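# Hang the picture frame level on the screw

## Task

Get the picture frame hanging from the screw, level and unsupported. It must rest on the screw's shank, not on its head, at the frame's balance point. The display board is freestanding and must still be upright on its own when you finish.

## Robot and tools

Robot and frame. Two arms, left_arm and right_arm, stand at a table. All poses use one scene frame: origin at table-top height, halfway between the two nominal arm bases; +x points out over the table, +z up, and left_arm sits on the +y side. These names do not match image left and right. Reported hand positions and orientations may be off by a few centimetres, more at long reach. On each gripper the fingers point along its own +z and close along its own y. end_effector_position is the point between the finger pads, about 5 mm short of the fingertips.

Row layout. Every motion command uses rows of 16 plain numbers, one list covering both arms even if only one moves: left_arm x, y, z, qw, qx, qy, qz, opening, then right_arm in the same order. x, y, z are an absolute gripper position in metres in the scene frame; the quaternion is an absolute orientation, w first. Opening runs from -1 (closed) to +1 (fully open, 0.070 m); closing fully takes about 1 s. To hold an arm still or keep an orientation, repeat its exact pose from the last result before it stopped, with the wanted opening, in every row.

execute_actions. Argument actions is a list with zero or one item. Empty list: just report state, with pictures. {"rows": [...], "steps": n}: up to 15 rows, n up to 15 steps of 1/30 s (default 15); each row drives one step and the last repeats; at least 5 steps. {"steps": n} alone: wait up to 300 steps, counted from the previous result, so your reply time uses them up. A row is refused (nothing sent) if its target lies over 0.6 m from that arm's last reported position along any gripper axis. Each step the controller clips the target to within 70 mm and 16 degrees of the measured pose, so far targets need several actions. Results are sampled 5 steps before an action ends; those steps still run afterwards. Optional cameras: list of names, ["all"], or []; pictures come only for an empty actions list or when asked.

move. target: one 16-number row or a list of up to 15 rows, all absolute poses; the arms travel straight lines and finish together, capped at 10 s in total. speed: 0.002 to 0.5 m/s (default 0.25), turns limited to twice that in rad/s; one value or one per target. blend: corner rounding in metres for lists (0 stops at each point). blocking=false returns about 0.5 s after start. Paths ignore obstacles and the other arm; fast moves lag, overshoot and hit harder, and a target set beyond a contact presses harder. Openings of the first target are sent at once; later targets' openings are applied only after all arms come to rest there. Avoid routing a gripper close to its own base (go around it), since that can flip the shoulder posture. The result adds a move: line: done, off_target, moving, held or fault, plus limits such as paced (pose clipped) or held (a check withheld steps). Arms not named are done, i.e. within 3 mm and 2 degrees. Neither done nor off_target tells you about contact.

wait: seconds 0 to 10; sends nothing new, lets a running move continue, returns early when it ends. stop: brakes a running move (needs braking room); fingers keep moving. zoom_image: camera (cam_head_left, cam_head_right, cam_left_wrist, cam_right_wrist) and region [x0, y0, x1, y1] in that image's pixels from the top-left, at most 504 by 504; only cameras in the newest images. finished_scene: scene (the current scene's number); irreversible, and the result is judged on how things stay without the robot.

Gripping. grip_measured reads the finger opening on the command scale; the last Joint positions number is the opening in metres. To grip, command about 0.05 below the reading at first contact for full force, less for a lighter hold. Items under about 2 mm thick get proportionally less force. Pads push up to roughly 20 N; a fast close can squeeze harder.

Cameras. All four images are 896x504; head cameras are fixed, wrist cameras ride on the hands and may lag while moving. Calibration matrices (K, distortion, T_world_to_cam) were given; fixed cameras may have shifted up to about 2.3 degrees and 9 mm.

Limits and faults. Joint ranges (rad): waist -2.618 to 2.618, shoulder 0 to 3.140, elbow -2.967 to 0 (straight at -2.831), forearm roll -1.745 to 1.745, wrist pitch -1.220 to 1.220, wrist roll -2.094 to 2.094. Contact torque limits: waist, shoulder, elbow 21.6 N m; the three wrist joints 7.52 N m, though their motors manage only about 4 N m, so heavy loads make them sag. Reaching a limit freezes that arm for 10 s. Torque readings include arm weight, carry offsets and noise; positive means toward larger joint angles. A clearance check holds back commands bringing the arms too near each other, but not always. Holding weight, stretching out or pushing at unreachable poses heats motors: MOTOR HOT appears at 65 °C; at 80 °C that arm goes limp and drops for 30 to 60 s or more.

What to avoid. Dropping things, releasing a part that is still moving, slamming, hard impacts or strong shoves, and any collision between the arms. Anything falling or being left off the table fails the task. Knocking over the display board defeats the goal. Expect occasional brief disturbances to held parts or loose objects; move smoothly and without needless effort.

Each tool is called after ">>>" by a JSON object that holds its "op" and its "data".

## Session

>>> {"op": "execute_actions", "data": {"actions": [], "cameras": ["all"]}}

Scene clock: 0.00 s of 4500.00 s.
left_arm: end_effector_position=(+0.4202, +0.3387, +0.3327) grip_measured=+0.98 end_effector_quat_wxyz=(+0.569, -0.093, +0.773, -0.263) | right_arm: end_effector_position=(+0.0592, +0.1070, +0.2848) grip_measured=+0.98 end_effector_quat_wxyz=(-0.315, +0.854, -0.247, -0.332)
Joint positions: left_arm=[0.682 1.54 -1.063 -1.578 0.957 1.346 0.069] | right_arm=[1.098 1.584 -1.251 0.984 0.989 -1.935 0.069]
Joint torques (N m): no reading
Motor temperatures (°C): left_arm=[30 31 32 32 35 29] | right_arm=[29 30 32 34 37 31]
Hand target: left_arm +0.4202, +0.3387, +0.3327; +0.569, -0.093, +0.773, -0.263 | right_arm +0.0592, +0.1070, +0.2848; -0.315, +0.854, -0.247, -0.332
camera_calibration:
cam_left_wrist: T_world_to_cam=[[-0.138706, -0.855818, 0.498333, 0.185907], [-0.798703, -0.200837, -0.56722, 0.592892], [0.585521, -0.476697, -0.655687, 0.255288], [0, 0, 0, 1]] pos_world=[0.349855, 0.399872, 0.411046]
cam_right_wrist: T_world_to_cam=[[0.659874, 0.664269, 0.351161, -0.209506], [0.748517, -0.621891, -0.230161, 0.0814786], [0.0654945, 0.414727, -0.907586, 0.32858], [0, 0, 0, 1]] pos_world=[0.0557395, 0.0535684, 0.390538]

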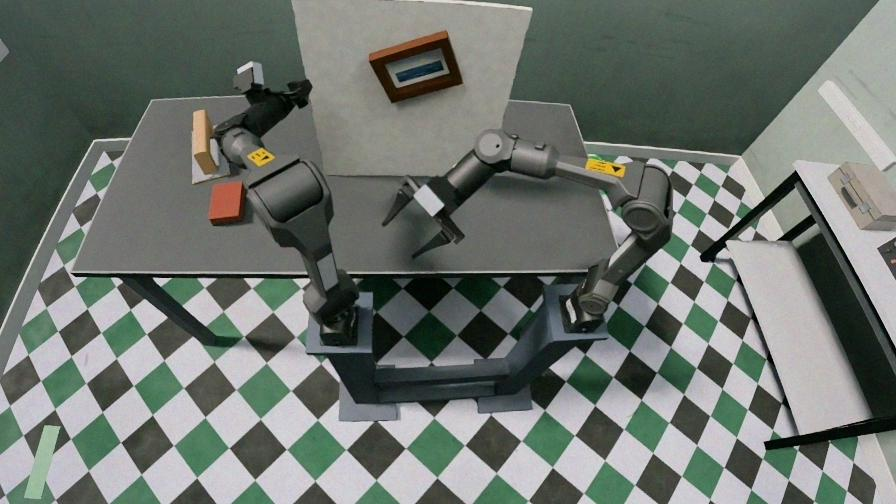

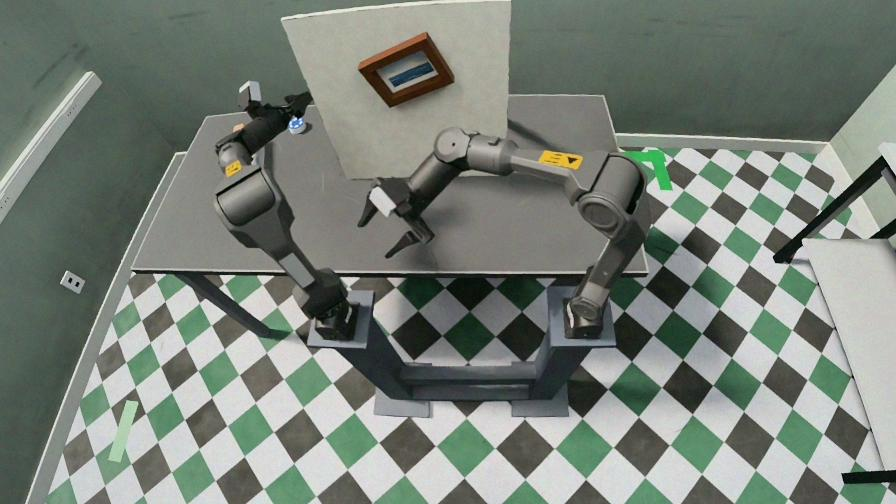

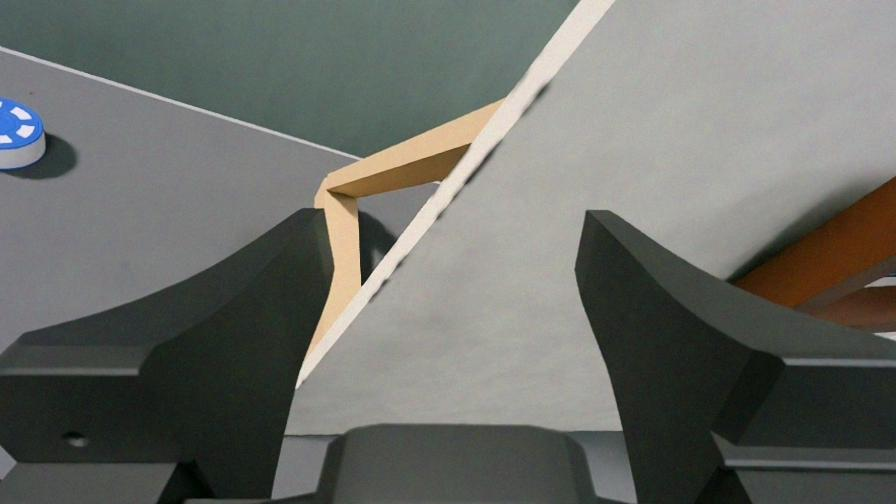

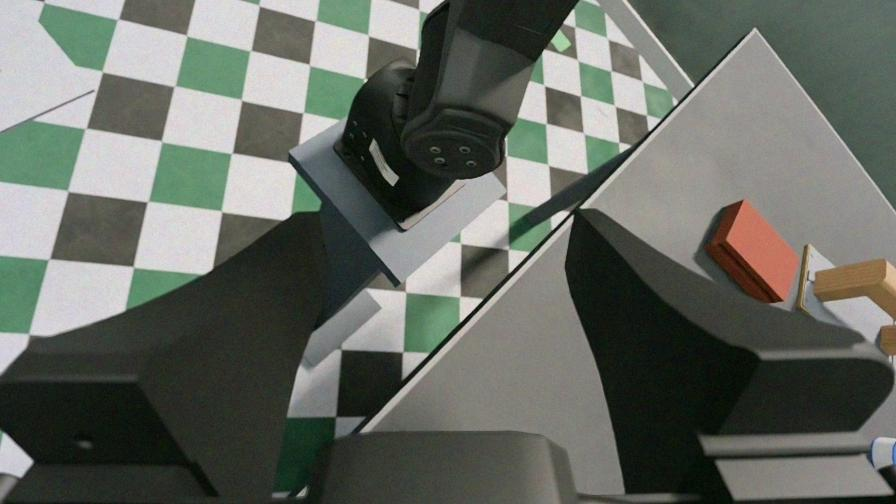

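>>> {"op": "zoom_image", "data": {"camera": "cam_head_left", "region": [280, 0, 560, 190]}}

>>> {"op": "zoom_image", "data": {"camera": "cam_head_right", "region": [270, 0, 550, 190]}}

>>> {"op": "zoom_image", "data": {"camera": "cam_left_wrist", "region": [500, 100, 896, 400]}}

Scaled by 1.800 from the camera's 896x504 image, which has a finer 1280x720 frame.

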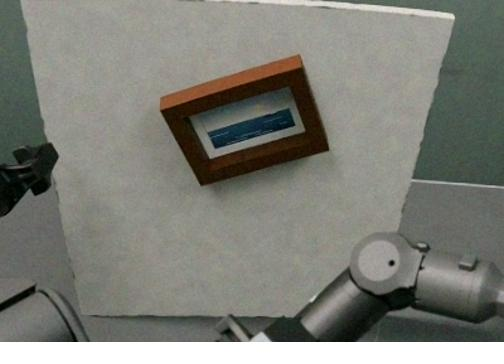

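Scaled by 1.800 from the camera's 896x504 image, which has a finer 1280x720 frame.

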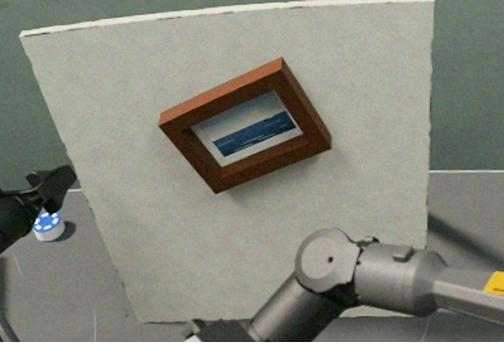

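Scaled by 1.273 from the camera's 896x504 image, which has a finer 1280x720 frame.

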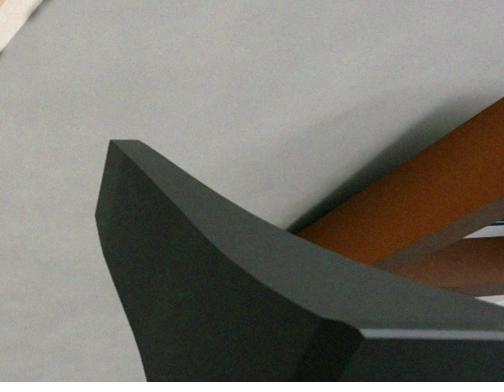

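>>> {"op": "zoom_image", "data": {"camera": "cam_head_left", "region": [360, 20, 470, 110]}}

>>> {"op": "zoom_image", "data": {"camera": "cam_head_right", "region": [350, 20, 460, 110]}}

Scaled by 4.582 from the camera's 896x504 image, which has a finer 1280x720 frame.

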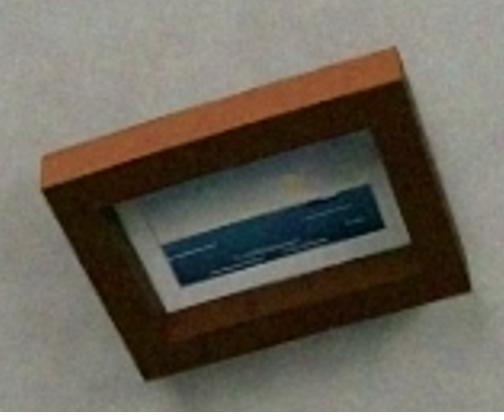

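Scaled by 4.582 from the camera's 896x504 image, which has a finer 1280x720 frame.

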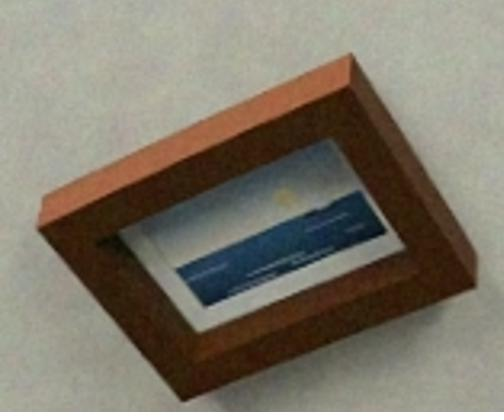

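>>> {"op": "move", "data": {"target": [0.40, 0.30, 0.38, 0.3892, -0.5903, 0.3892, -0.5903, 0.6, 0.40, -0.20, 0.41, 0.2277, 0.2277, 0.6695, 0.6695, 0.0], "speed": 0.25}}

Scene clock: 15.87 s of 4500.00 s.
left_arm: end_effector_position=(+0.3999, +0.3003, +0.3805) grip_measured=+0.60 end_effector_quat_wxyz=(-0.349, +0.624, -0.427, +0.554) | right_arm: end_effector_position=(+0.3999, -0.1998, +0.4104) grip_measured=+0.00 end_effector_quat_wxyz=(+0.228, +0.227, +0.670, +0.669)
Joint positions: left_arm=[0.392 1.232 -0.904 -1.752 0.427 -0.145 0.056] | right_arm=[-0.252 1.489 -1.131 1.677 1.206 -0.291 0.035]
Joint torques (N m): left_arm=[-0.11 -4.77 -2.63 -0.26 0.22 0.11] | right_arm=[0.18 -4.38 -3.7 0.98 0.21 -0.2]
Motor temperatures (°C): left_arm=[30 31 32 32 35 29] | right_arm=[29 30 33 34 37 31]
Hand target: left_arm +0.3999, +0.3001, +0.3803; -0.349, +0.624, -0.428, +0.553 | right_arm +0.4000, -0.2000, +0.4100; +0.228, +0.228, +0.669, +0.669
Off the commanded pose: left_arm 0.001 m, 9 deg | right_arm 0.000 m, 0 deg.
joint sent to its limit (left arm) — joint 4 (forearm roll), lower limit.
Kept back: nothing.
move: off_target (left_arm)
camera_calibration:
cam_left_wrist: T_world_to_cam=[[0.170216, 0.380817, 0.908848, -0.524703], [-0.534538, -0.739134, 0.409817, 0.28031], [0.827826, -0.555571, 0.0777488, -0.0720719], [0, 0, 0, 1]] pos_world=[0.298812, 0.366961, 0.367603]
cam_right_wrist: T_world_to_cam=[[-0.0356876, 0.0151939, -0.999247, 0.428083], [-0.999363, -0.00153157, 0.0356684, 0.378362], [-0.000988472, 0.999883, 0.0152389, 0.31231], [0, 0, 0, 1]] pos_world=[0.393706, -0.318198, 0.409506]

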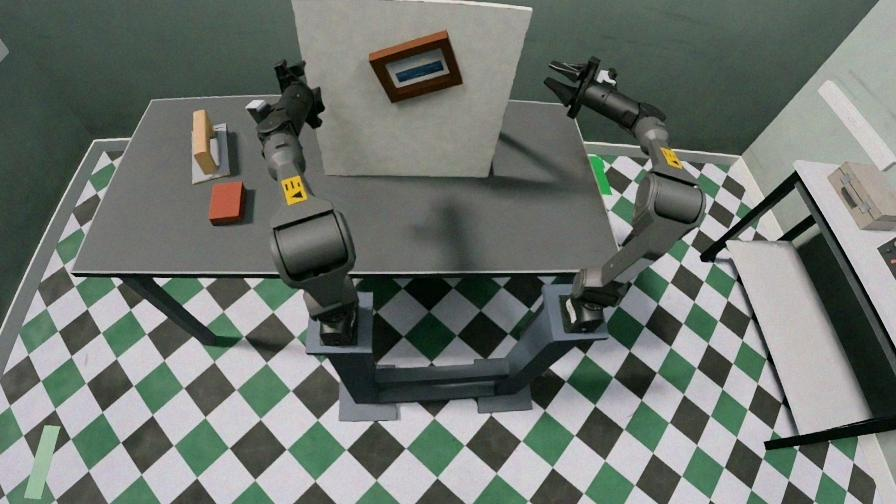

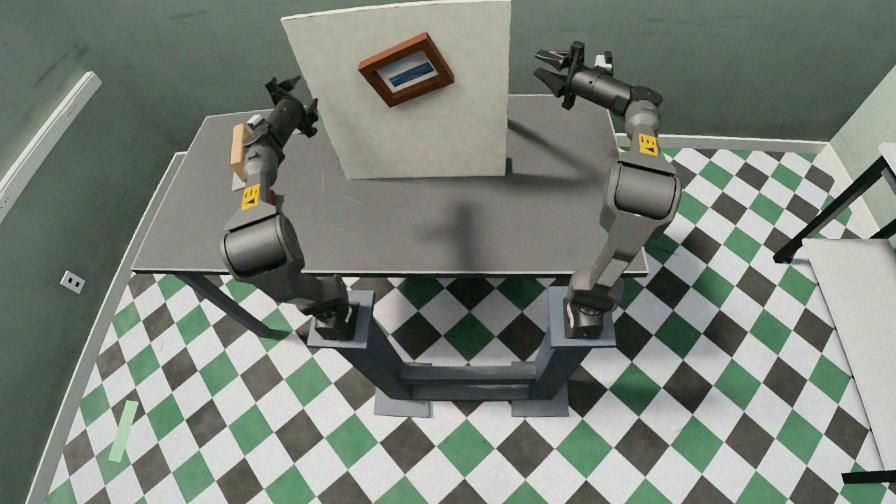

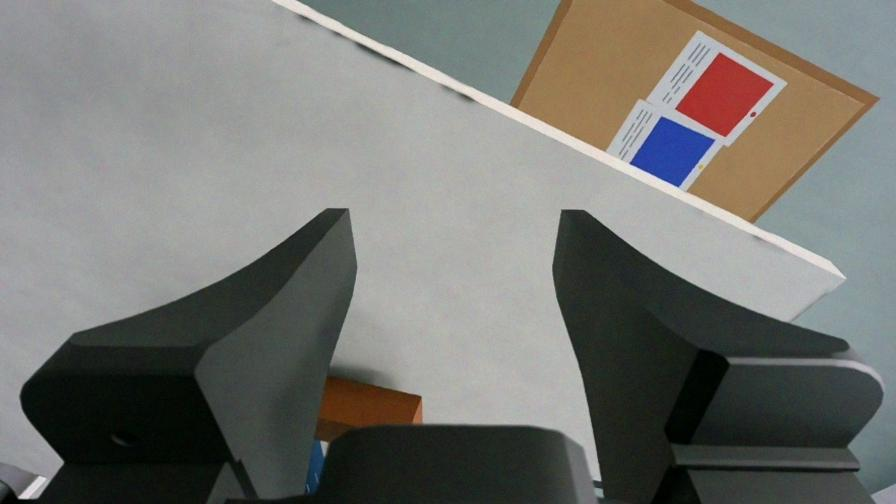

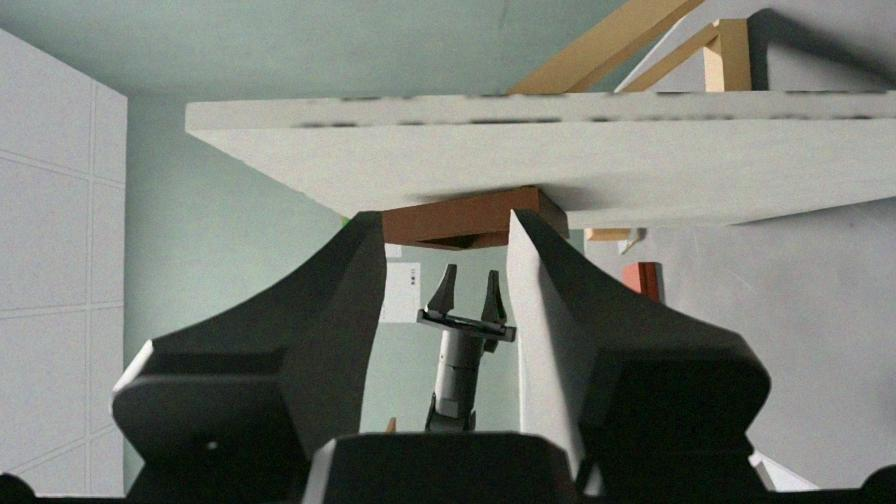

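>>> {"op": "zoom_image", "data": {"camera": "cam_right_wrist", "region": [180, 80, 620, 300]}}

>>> {"op": "zoom_image", "data": {"camera": "cam_right_wrist", "region": [360, 160, 600, 280]}}

Scaled by 1.145 from the camera's 896x504 image, which has a finer 1280x720 frame.

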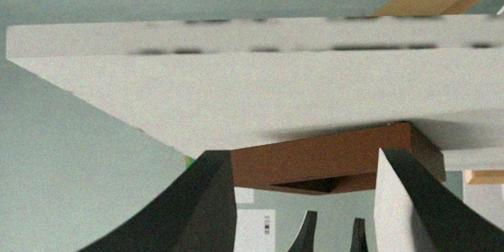

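Scaled by 2.100 from the camera's 896x504 image, which has a finer 1280x720 frame.

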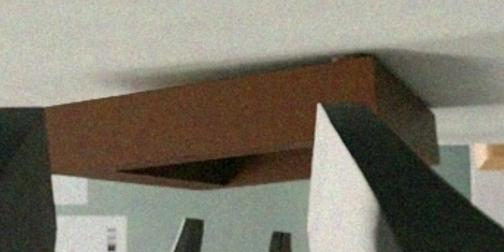

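>>> {"op": "move", "data": {"target": [0.36, 0.10, 0.414, 0.3892, -0.5903, 0.3892, -0.5903, 0.8, 0.4775, -0.193, 0.40, 0.2592, 0.2592, 0.6579, 0.6579, 1.0], "speed": 0.2}}

Scene clock: 20.43 s of 4500.00 s.
left_arm: end_effector_position=(+0.3601, +0.0997, +0.4137) grip_measured=+0.80 end_effector_quat_wxyz=(-0.389, +0.590, -0.389, +0.590) | right_arm: end_effector_position=(+0.4776, -0.1929, +0.4003) grip_measured=+0.98 end_effector_quat_wxyz=(+0.259, +0.259, +0.658, +0.658)
Joint positions: left_arm=[-0.787 1.234 -0.911 -1.345 -0.819 -0.729 0.063] | right_arm=[-0.137 1.688 -1.325 1.75 1.006 -0.329 0.069]
Joint torques (N m): left_arm=[0.38 -4.5 -2.62 0.57 -0.38 0.1] | right_arm=[-0.41 -7.68 -3.65 0.69 0.36 0.17]
Motor temperatures (°C): left_arm=[30 31 32 32 35 29] | right_arm=[29 30 33 34 37 31]
Hand target: left_arm +0.3600, +0.1000, +0.4140; -0.389, +0.590, -0.389, +0.590 | right_arm +0.4775, -0.1930, +0.4000; +0.259, +0.259, +0.658, +0.658
Off the commanded pose: left_arm 0.000 m, 0 deg | right_arm 0.000 m, 0 deg.
joint read past its limit (right arm) — joint 4 (forearm roll), upper limit.
joint sent to its limit (right arm) — joint 4 (forearm roll), upper limit.
Kept back: nothing.
move: done
camera_calibration:
cam_left_wrist: T_world_to_cam=[[0.0237496, 0.383112, 0.923397, -0.425204], [-0.559966, -0.760068, 0.32975, 0.141599], [0.828175, -0.524902, 0.196478, -0.20551], [0, 0, 0, 1]] pos_world=[0.259587, 0.162652, 0.386319]
cam_right_wrist: T_world_to_cam=[[-0.0346929, 0.0180842, -0.999234, 0.420686], [-0.994989, 0.0931934, 0.0362321, 0.472436], [0.0937773, 0.995484, 0.0147604, 0.25971], [0, 0, 0, 1]] pos_world=[0.460308, -0.310173, 0.399413]

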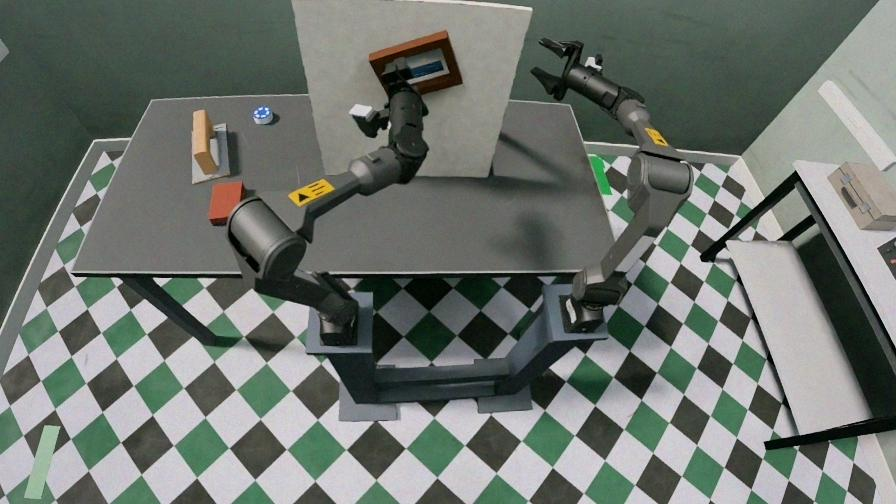

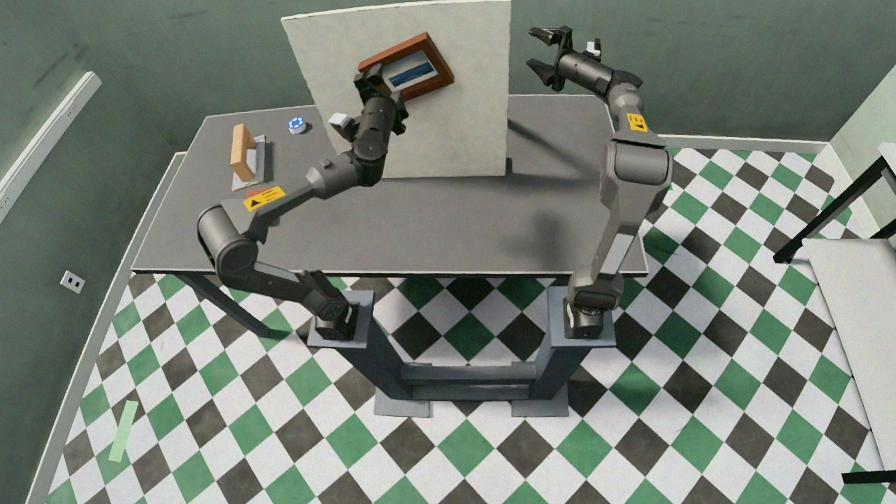

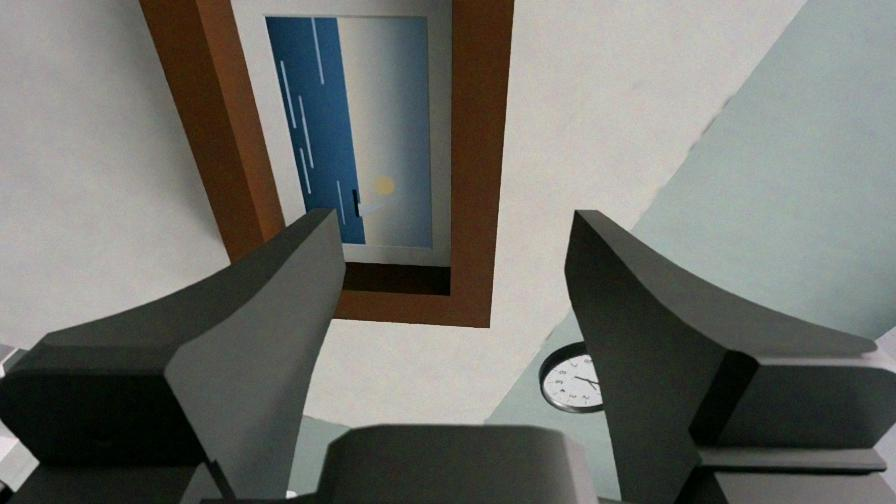

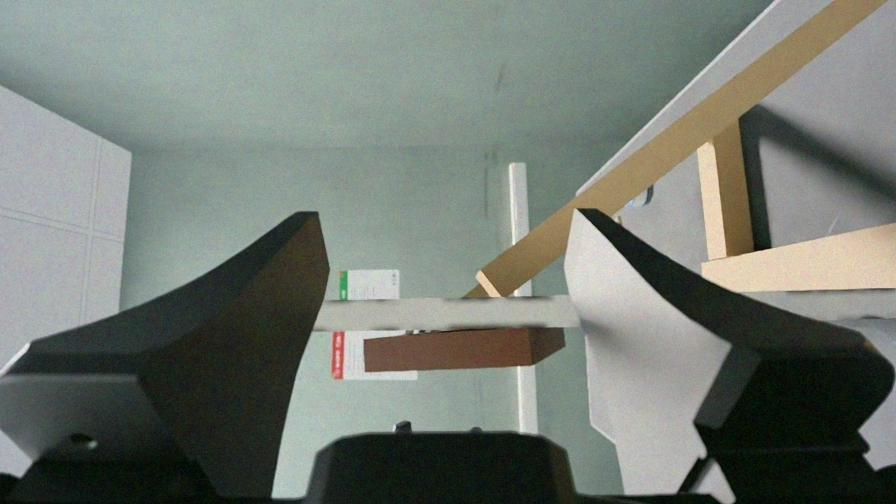

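>>> {"op": "zoom_image", "data": {"camera": "cam_right_wrist", "region": [350, 285, 580, 385]}}

>>> {"op": "zoom_image", "data": {"camera": "cam_right_wrist", "region": [390, 310, 470, 360]}}

Scaled by 2.191 from the camera's 896x504 image, which has a finer 1280x720 frame.

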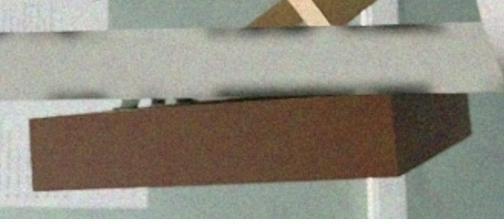

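Scaled by 6.300 from the camera's 896x504 image, which has a finer 1280x720 frame.

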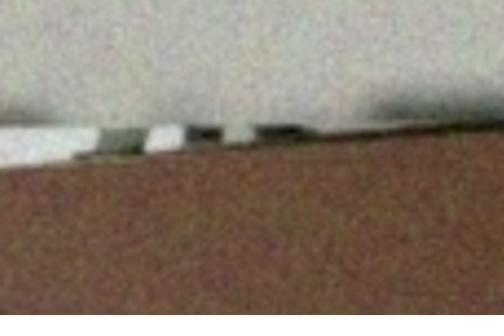

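>>> {"op": "move", "data": {"target": [0.375, 0.107, 0.4255, 0.3719, -0.5640, 0.4058, -0.6155, 0.8, 0.4685, -0.193, 0.40, 0.2592, 0.2592, 0.6579, 0.6579, 1.0], "speed": 0.12, "cameras": ["cam_left_wrist", "cam_right_wrist"]}}

>>> {"op": "zoom_image", "data": {"camera": "cam_right_wrist", "region": [350, 285, 580, 385]}}

>>> {"op": "zoom_image", "data": {"camera": "cam_right_wrist", "region": [390, 310, 470, 360]}}

Scene clock: 24.00 s of 4500.00 s.
left_arm: end_effector_position=(+0.3752, +0.1071, +0.4255) grip_measured=+0.80 end_effector_quat_wxyz=(-0.372, +0.564, -0.406, +0.616) | right_arm: end_effector_position=(+0.4683, -0.1928, +0.4001) grip_measured=+0.98 end_effector_quat_wxyz=(+0.258, +0.259, +0.659, +0.657)
Joint positions: left_arm=[-0.631 1.215 -0.914 -1.185 -0.606 -0.841 0.063] | right_arm=[-0.142 1.657 -1.287 1.75 1.013 -0.334 0.069]
Joint torques (N m): left_arm=[-0.89 -4.83 -3.43 0.45 -0.8 0.09] | right_arm=[-0.4 -6.68 -4.07 0.82 0.3 -0.2]
Motor temperatures (°C): left_arm=[30 31 32 32 35 29] | right_arm=[29 30 33 34 37 31]
Hand target: left_arm +0.3750, +0.1070, +0.4255; -0.372, +0.564, -0.406, +0.616 | right_arm +0.4685, -0.1930, +0.4001; +0.259, +0.259, +0.659, +0.657
Off the commanded pose: left_arm 0.000 m, 0 deg | right_arm 0.000 m, 0 deg.
joint sent to its limit (right arm) — joint 4 (forearm roll), upper limit.
Kept back: nothing.
move: done
camera_calibration:
cam_left_wrist: T_world_to_cam=[[0.0222003, 0.382087, 0.92386, -0.438826], [-0.630187, -0.712037, 0.309625, 0.181579], [0.776126, -0.589078, 0.224979, -0.20212], [0, 0, 0, 1]] pos_world=[0.281041, 0.177896, 0.394665]
cam_right_wrist: T_world_to_cam=[[-0.0369289, 0.017334, -0.999168, 0.421068], [-0.995001, 0.0921954, 0.0383744, 0.46213], [0.0927838, 0.99559, 0.0138426, 0.261334], [0, 0, 0, 1]] pos_world=[0.451122, -0.310086, 0.399366]
Images, in order (width x height): cam_left_wrist 896x504, cam_right_wrist 896x504.

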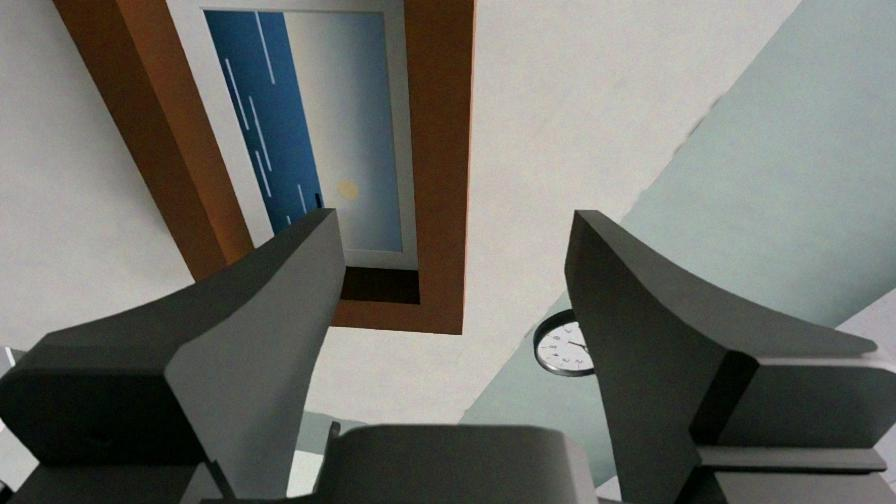

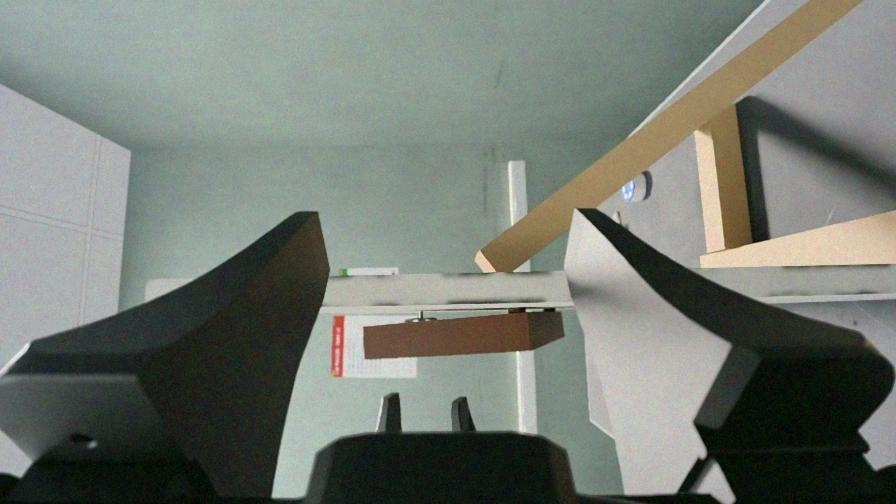

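Scaled by 2.191 from the camera's 896x504 image, which has a finer 1280x720 frame.

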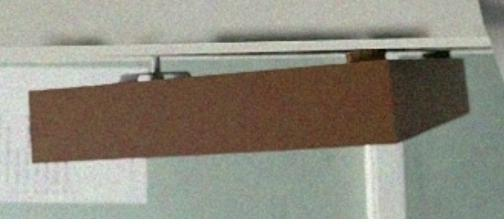

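Scaled by 6.300 from the camera's 896x504 image, which has a finer 1280x720 frame.

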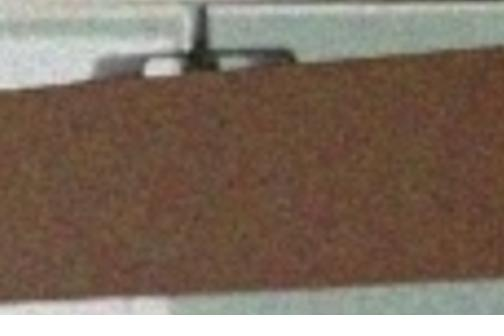

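>>> {"op": "move", "data": {"target": [0.395, 0.1027, 0.4246, 0.38578, -0.58515, 0.3926, -0.59545, 0.2, 0.4685, -0.193, 0.40, 0.2592, 0.2592, 0.6579, 0.6579, 1.0], "speed": 0.08, "cameras": ["cam_left_wrist", "cam_right_wrist"]}}

>>> {"op": "zoom_image", "data": {"camera": "cam_left_wrist", "region": [250, 60, 650, 340]}}

>>> {"op": "zoom_image", "data": {"camera": "cam_right_wrist", "region": [350, 285, 580, 385]}}

Scene clock: 29.60 s of 4500.00 s.
left_arm: end_effector_position=(+0.3953, +0.1026, +0.4244) grip_measured=+0.20 end_effector_quat_wxyz=(-0.386, +0.585, -0.393, +0.595) | right_arm: end_effector_position=(+0.4683, -0.1928, +0.4001) grip_measured=+0.98 end_effector_quat_wxyz=(+0.258, +0.259, +0.659, +0.657)
Joint positions: left_arm=[-0.649 1.31 -1.011 -1.285 -0.67 -0.759 0.042] | right_arm=[-0.142 1.657 -1.287 1.75 1.013 -0.334 0.069]
Joint torques (N m): left_arm=[-0.5 -4.95 -2.8 0.7 -0.45 -0.14] | right_arm=[0.44 -5.56 -4.68 0.91 0.13 -0.17]
Motor temperatures (°C): left_arm=[30 31 32 32 35 29] | right_arm=[29 30 33 34 37 31]
Hand target: left_arm +0.3950, +0.1027, +0.4246; -0.386, +0.585, -0.393, +0.595 | right_arm +0.4685, -0.1930, +0.4001; +0.259, +0.259, +0.659, +0.657
Off the commanded pose: left_arm 0.000 m, 0 deg | right_arm 0.000 m, 0 deg.
joint sent to its limit (right arm) — joint 4 (forearm roll), upper limit.
Kept back: nothing.
move: done
camera_calibration:
cam_left_wrist: T_world_to_cam=[[0.0234762, 0.382807, 0.92353, -0.436968], [-0.573804, -0.751311, 0.326008, 0.166102], [0.818656, -0.537579, 0.202018, -0.232508], [0, 0, 0, 1]] pos_world=[0.295913, 0.167078, 0.396373]
cam_right_wrist: T_world_to_cam=[[-0.0369289, 0.017334, -0.999168, 0.421068], [-0.995001, 0.0921954, 0.0383744, 0.46213], [0.0927838, 0.99559, 0.0138426, 0.261334], [0, 0, 0, 1]] pos_world=[0.451122, -0.310086, 0.399366]
Images, in order (width x height): cam_left_wrist 896x504, cam_right_wrist 896x504.

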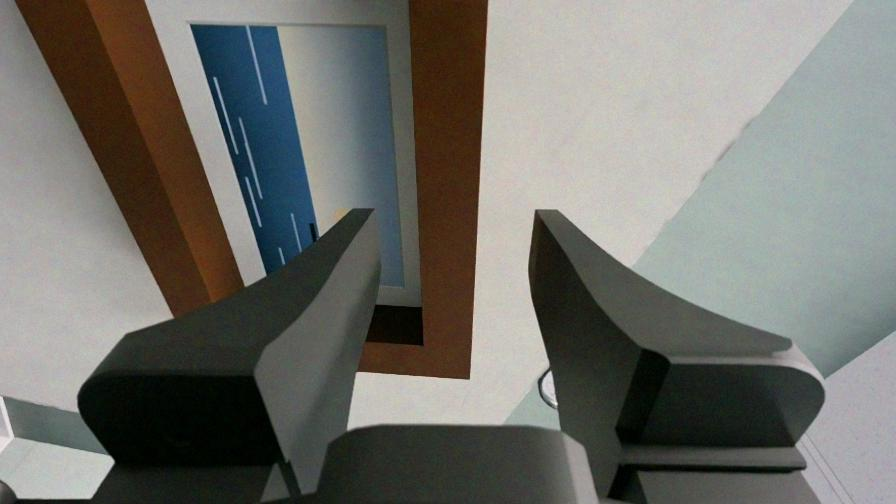

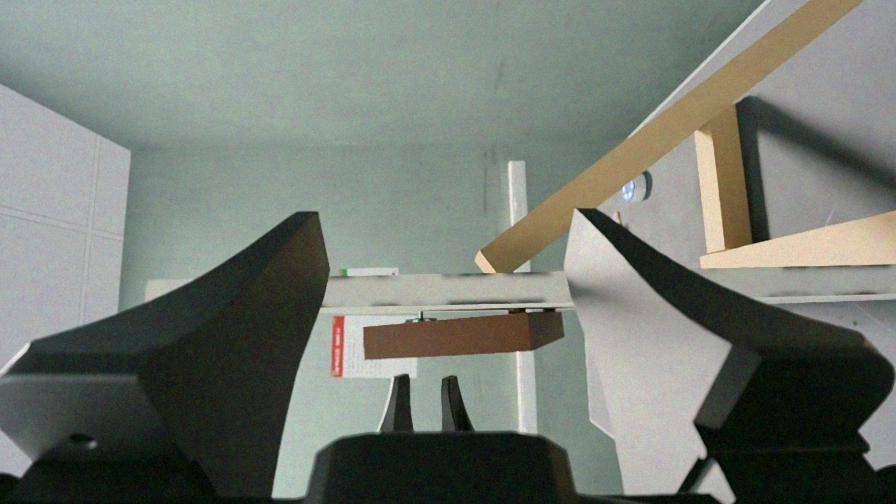

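Scaled by 1.260 from the camera's 896x504 image, which has a finer 1280x720 frame.

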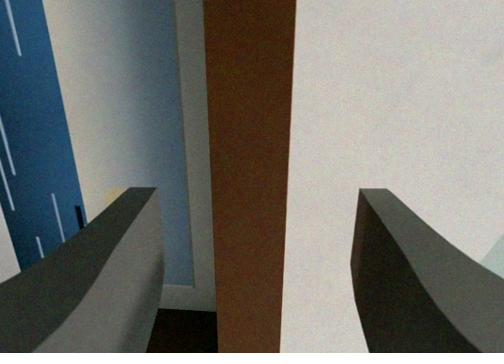

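Scaled by 2.191 from the camera's 896x504 image, which has a finer 1280x720 frame.

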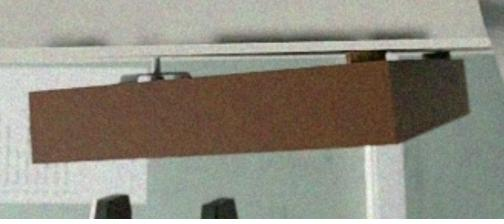

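>>> {"op": "move", "data": {"target": [0.428, 0.1015, 0.423, 0.38578, -0.58515, 0.3926, -0.59545, 0.2, 0.4685, -0.193, 0.40, 0.2592, 0.2592, 0.6579, 0.6579, 1.0], "speed": 0.06, "cameras": ["cam_left_wrist", "cam_right_wrist"]}}

>>> {"op": "zoom_image", "data": {"camera": "cam_left_wrist", "region": [250, 60, 650, 340]}}

>>> {"op": "zoom_image", "data": {"camera": "cam_right_wrist", "region": [350, 285, 580, 385]}}

Scene clock: 32.57 s of 4500.00 s.
left_arm: end_effector_position=(+0.4284, +0.1015, +0.4229) grip_measured=+0.20 end_effector_quat_wxyz=(-0.386, +0.585, -0.393, +0.595) | right_arm: end_effector_position=(+0.4683, -0.1928, +0.4001) grip_measured=+0.98 end_effector_quat_wxyz=(+0.258, +0.259, +0.659, +0.657)
Joint positions: left_arm=[-0.569 1.409 -1.095 -1.213 -0.601 -0.826 0.042] | right_arm=[-0.142 1.657 -1.287 1.75 1.013 -0.334 0.069]
Joint torques (N m): left_arm=[-0.64 -5.49 -3.09 0.38 -0.71 0.04] | right_arm=[0.71 -5.59 -4.63 0.9 0.15 -0.15]
Motor temperatures (°C): left_arm=[30 31 32 32 35 29] | right_arm=[29 30 33 34 37 31]
Hand target: left_arm +0.4280, +0.1015, +0.4230; -0.386, +0.585, -0.393, +0.595 | right_arm +0.4685, -0.1930, +0.4001; +0.259, +0.259, +0.659, +0.657
Off the commanded pose: left_arm 0.000 m, 0 deg | right_arm 0.000 m, 0 deg.
joint sent to its limit (right arm) — joint 4 (forearm roll), upper limit.
Kept back: nothing.
move: done
camera_calibration:
cam_left_wrist: T_world_to_cam=[[0.0232927, 0.383192, 0.923375, -0.435792], [-0.574381, -0.750838, 0.32608, 0.184937], [0.818257, -0.537964, 0.202609, -0.259913], [0, 0, 0, 1]] pos_world=[0.329051, 0.166026, 0.394756]
cam_right_wrist: T_world_to_cam=[[-0.0369289, 0.017334, -0.999168, 0.421068], [-0.995001, 0.0921954, 0.0383744, 0.46213], [0.0927838, 0.99559, 0.0138426, 0.261334], [0, 0, 0, 1]] pos_world=[0.451122, -0.310086, 0.399366]
Images, in order (width x height): cam_left_wrist 896x504, cam_right_wrist 896x504.

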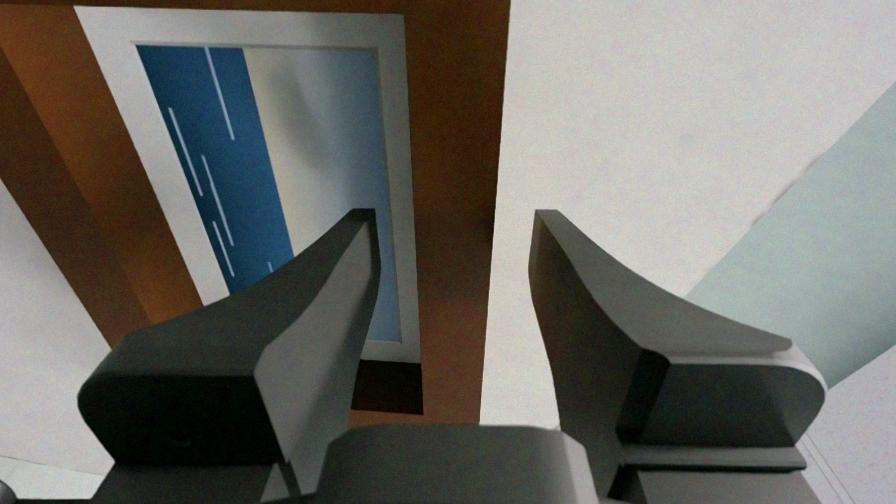

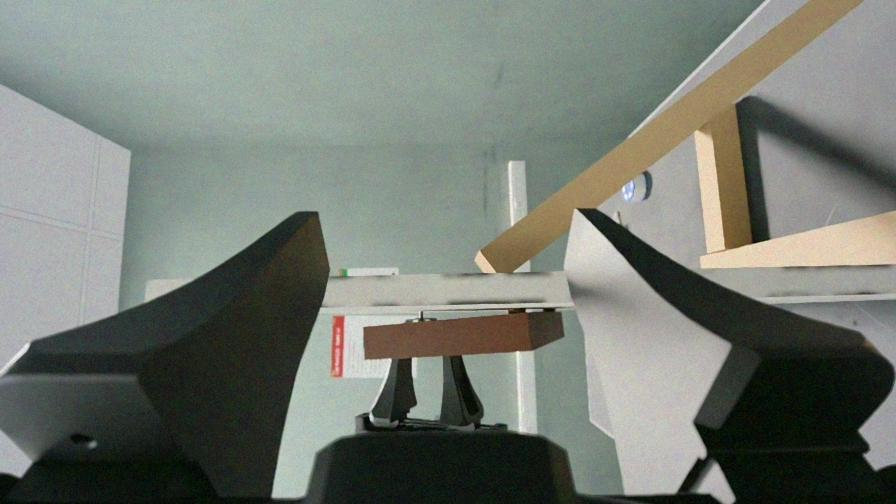

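Scaled by 1.260 from the camera's 896x504 image, which has a finer 1280x720 frame.

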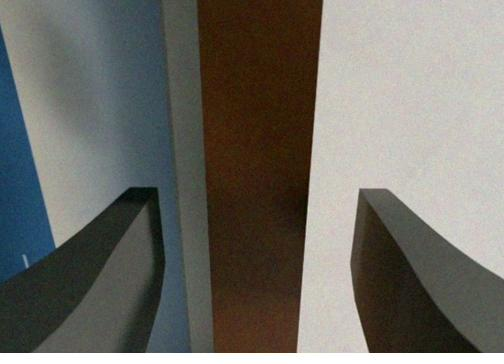

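Scaled by 2.191 from the camera's 896x504 image, which has a finer 1280x720 frame.

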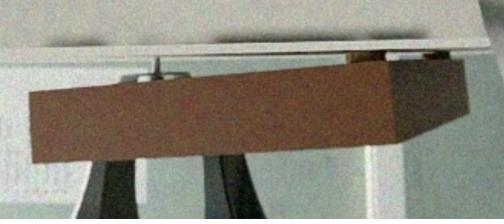

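>>> {"op": "move", "data": {"target": [0.428, 0.1015, 0.423, 0.38578, -0.58515, 0.3926, -0.59545, -0.36, 0.4685, -0.193, 0.40, 0.2592, 0.2592, 0.6579, 0.6579, 1.0], "speed": 0.06, "cameras": ["cam_left_wrist"]}}

>>> {"op": "zoom_image", "data": {"camera": "cam_left_wrist", "region": [350, 160, 600, 340]}}

Scene clock: 36.93 s of 4500.00 s.
left_arm: end_effector_position=(+0.4282, +0.1016, +0.4229) grip_measured=-0.36 end_effector_quat_wxyz=(-0.386, +0.585, -0.393, +0.595) | right_arm: end_effector_position=(+0.4683, -0.1928, +0.4001) grip_measured=+0.98 end_effector_quat_wxyz=(+0.258, +0.259, +0.659, +0.657)
Joint positions: left_arm=[-0.569 1.408 -1.094 -1.213 -0.601 -0.826 0.022] | right_arm=[-0.142 1.657 -1.287 1.75 1.013 -0.334 0.069]
Joint torques (N m): left_arm=[-0.76 -6.35 -2.49 0.36 -0.75 0.07] | right_arm=[0.68 -5.58 -4.55 0.88 0.17 -0.12]
Motor temperatures (°C): left_arm=[30 31 32 32 35 29] | right_arm=[29 30 33 34 37 31]
Hand target: left_arm +0.4280, +0.1015, +0.4230; -0.386, +0.585, -0.393, +0.595 | right_arm +0.4685, -0.1930, +0.4001; +0.259, +0.259, +0.659, +0.657
Off the commanded pose: left_arm 0.000 m, 0 deg | right_arm 0.000 m, 0 deg.
joint sent to its limit (right arm) — joint 4 (forearm roll), upper limit.
Kept back: nothing.
move: done
camera_calibration:
cam_left_wrist: T_world_to_cam=[[0.0232791, 0.383201, 0.923372, -0.435835], [-0.574386, -0.750835, 0.326079, 0.18492], [0.818254, -0.537963, 0.202626, -0.259672], [0, 0, 0, 1]] pos_world=[0.328839, 0.166163, 0.394755]
Images, in order (width x height): cam_left_wrist 896x504.

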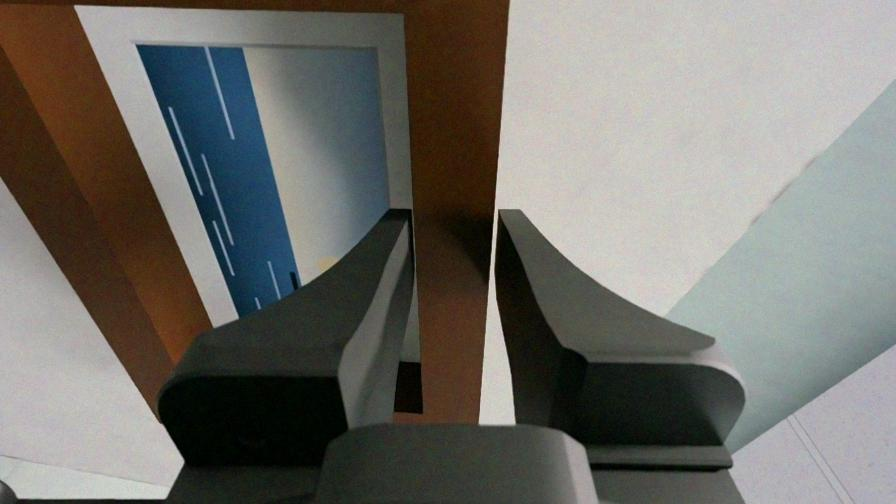

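Scaled by 2.016 from the camera's 896x504 image, which has a finer 1280x720 frame.

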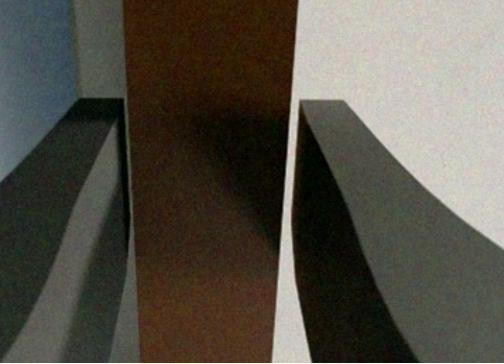

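>>> {"op": "execute_actions", "data": {"actions": [{"rows": [[0.428,0.1015,0.423,0.38578,-0.58515,0.3926,-0.59545,-0.38,0.4685,-0.193,0.40,0.2592,0.2592,0.6579,0.6579,1.0],[0.428,0.1015,0.423,0.38578,-0.58515,0.3926,-0.59545,-0.39,0.4685,-0.193,0.40,0.2592,0.2592,0.6579,0.6579,1.0],[0.428,0.1015,0.423,0.38578,-0.58515,0.3926,-0.59545,-0.40,0.4685,-0.193,0.40,0.2592,0.2592,0.6579,0.6579,1.0],[0.428,0.1015,0.423,0.38578,-0.58515,0.3926,-0.59545,-0.41,0.4685,-0.193,0.40,0.2592,0.2592,0.6579,0.6579,1.0],[0.428,0.1015,0.423,0.38578,-0.58515,0.3926,-0.59545,-0.42,0.4685,-0.193,0.40,0.2592,0.2592,0.6579,0.6579,1.0],[0.428,0.1015,0.423,0.38578,-0.58515,0.3926,-0.59545,-0.43,0.4685,-0.193,0.40,0.2592,0.2592,0.6579,0.6579,1.0],[0.428,0.1015,0.423,0.38578,-0.58515,0.3926,-0.59545,-0.44,0.4685,-0.193,0.40,0.2592,0.2592,0.6579,0.6579,1.0],[0.428,0.1015,0.423,0.38578,-0.58515,0.3926,-0.59545,-0.45,0.4685,-0.193,0.40,0.2592,0.2592,0.6579,0.6579,1.0],[0.428,0.1015,0.423,0.38578,-0.58515,0.3926,-0.59545,-0.46,0.4685,-0.193,0.40,0.2592,0.2592,0.6579,0.6579,1.0],[0.428,0.1015,0.423,0.38578,-0.58515,0.3926,-0.59545,-0.47,0.4685,-0.193,0.40,0.2592,0.2592,0.6579,0.6579,1.0],[0.428,0.1015,0.423,0.38578,-0.58515,0.3926,-0.59545,-0.48,0.4685,-0.193,0.40,0.2592,0.2592,0.6579,0.6579,1.0],[0.428,0.1015,0.423,0.38578,-0.58515,0.3926,-0.59545,-0.49,0.4685,-0.193,0.40,0.2592,0.2592,0.6579,0.6579,1.0],[0.428,0.1015,0.423,0.38578,-0.58515,0.3926,-0.59545,-0.50,0.4685,-0.193,0.40,0.2592,0.2592,0.6579,0.6579,1.0]], "steps": 15}]}}

>>> {"op": "execute_actions", "data": {"actions": [{"rows": [[0.428,0.1015,0.423,0.38578,-0.58515,0.3926,-0.59545,-0.50,0.4685,-0.193,0.40,0.2592,0.2592,0.6579,0.6579,1.0]], "steps": 10}], "cameras": ["cam_right_wrist"]}}

>>> {"op": "zoom_image", "data": {"camera": "cam_right_wrist", "region": [350, 285, 580, 385]}}

Scene clock: 38.10 s of 4500.00 s.
left_arm: end_effector_position=(+0.4282, +0.1016, +0.4229) grip_measured=-0.45 end_effector_quat_wxyz=(-0.386, +0.585, -0.393, +0.595) | right_arm: end_effector_position=(+0.4683, -0.1928, +0.4001) grip_measured=+0.98 end_effector_quat_wxyz=(+0.258, +0.259, +0.659, +0.657)
Joint positions: left_arm=[-0.569 1.408 -1.094 -1.213 -0.601 -0.826 0.019] | right_arm=[-0.142 1.657 -1.287 1.75 1.013 -0.334 0.069]
Joint torques (N m): left_arm=[-1 -6.14 -2.6 0.39 -0.75 0.06] | right_arm=[0.68 -5.59 -4.57 0.88 0.17 -0.11]
Motor temperatures (°C): left_arm=[30 31 32 32 35 29] | right_arm=[29 30 33 34 37 31]
joint sent to its limit (right arm) — joint 4 (forearm roll), upper limit.
Steps of this call (1-25: nothing new was sent; 26-35: this action's first 10). Readings (end_effector_position of left_arm | right_arm):
26: (+0.4282, +0.1016, +0.4229) | (+0.4683, -0.1928, +0.4001)
27: (+0.4282, +0.1016, +0.4229) | (+0.4683, -0.1928, +0.4001)
29: (+0.4282, +0.1016, +0.4229) | (+0.4683, -0.1928, +0.4001)
33: (+0.4282, +0.1016, +0.4229) | (+0.4683, -0.1928, +0.4001)
35: the state above

Scene clock: 38.43 s of 4500.00 s.
left_arm: end_effector_position=(+0.4282, +0.1016, +0.4229) grip_measured=-0.45 end_effector_quat_wxyz=(-0.386, +0.585, -0.393, +0.595) | right_arm: end_effector_position=(+0.4683, -0.1928, +0.4001) grip_measured=+0.98 end_effector_quat_wxyz=(+0.258, +0.259, +0.659, +0.657)
Joint positions: left_arm=[-0.569 1.408 -1.094 -1.213 -0.601 -0.826 0.019] | right_arm=[-0.142 1.657 -1.287 1.75 1.013 -0.334 0.069]
Joint torques (N m): left_arm=[-0.73 -6.13 -2.74 0.44 -0.67 0.08] | right_arm=[0.68 -5.6 -4.55 0.88 0.19 -0.11]
Motor temperatures (°C): left_arm=[30 31 32 32 35 29] | right_arm=[29 30 33 34 37 31]
Off your previous action's commanded pose at its last step (step 5 of this call): left_arm 0.000 m, 0 deg | right_arm 0.000 m, 0 deg.
joint sent to its limit (right arm) — joint 4 (forearm roll), upper limit.
Steps of this call (1-5: your previous action's last 5; 6-10: this action's first 5). Readings (end_effector_position of left_arm | right_arm):
6: (+0.4282, +0.1016, +0.4229) | (+0.4683, -0.1928, +0.4001)
7: (+0.4282, +0.1016, +0.4229) | (+0.4683, -0.1928, +0.4001)
9: (+0.4282, +0.1016, +0.4229) | (+0.4683, -0.1928, +0.4001)
10: the state above
camera_calibration:
cam_right_wrist: T_world_to_cam=[[-0.0369289, 0.017334, -0.999168, 0.421068], [-0.995001, 0.0921954, 0.0383744, 0.46213], [0.0927838, 0.99559, 0.0138426, 0.261334], [0, 0, 0, 1]] pos_world=[0.451122, -0.310086, 0.399366]
Images, in order (width x height): cam_right_wrist 896x504.

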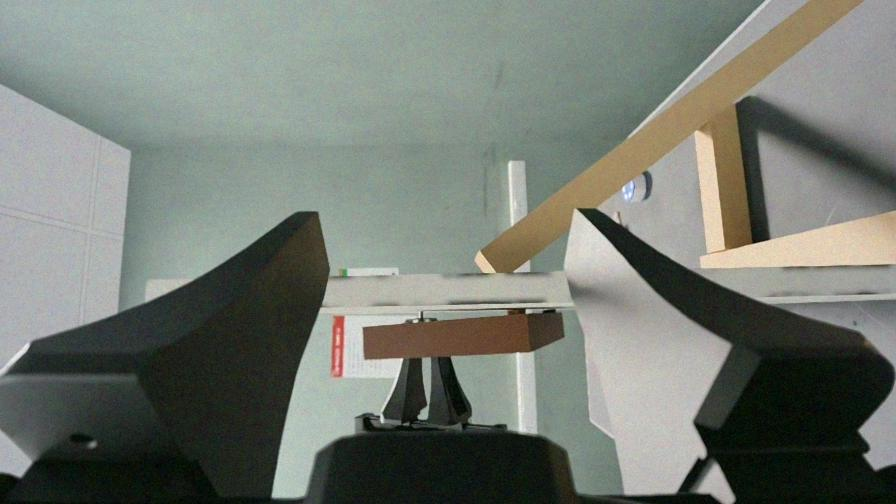

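Scaled by 2.191 from the camera's 896x504 image, which has a finer 1280x720 frame.

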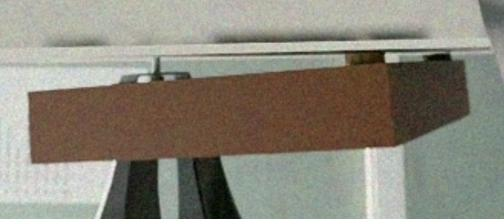

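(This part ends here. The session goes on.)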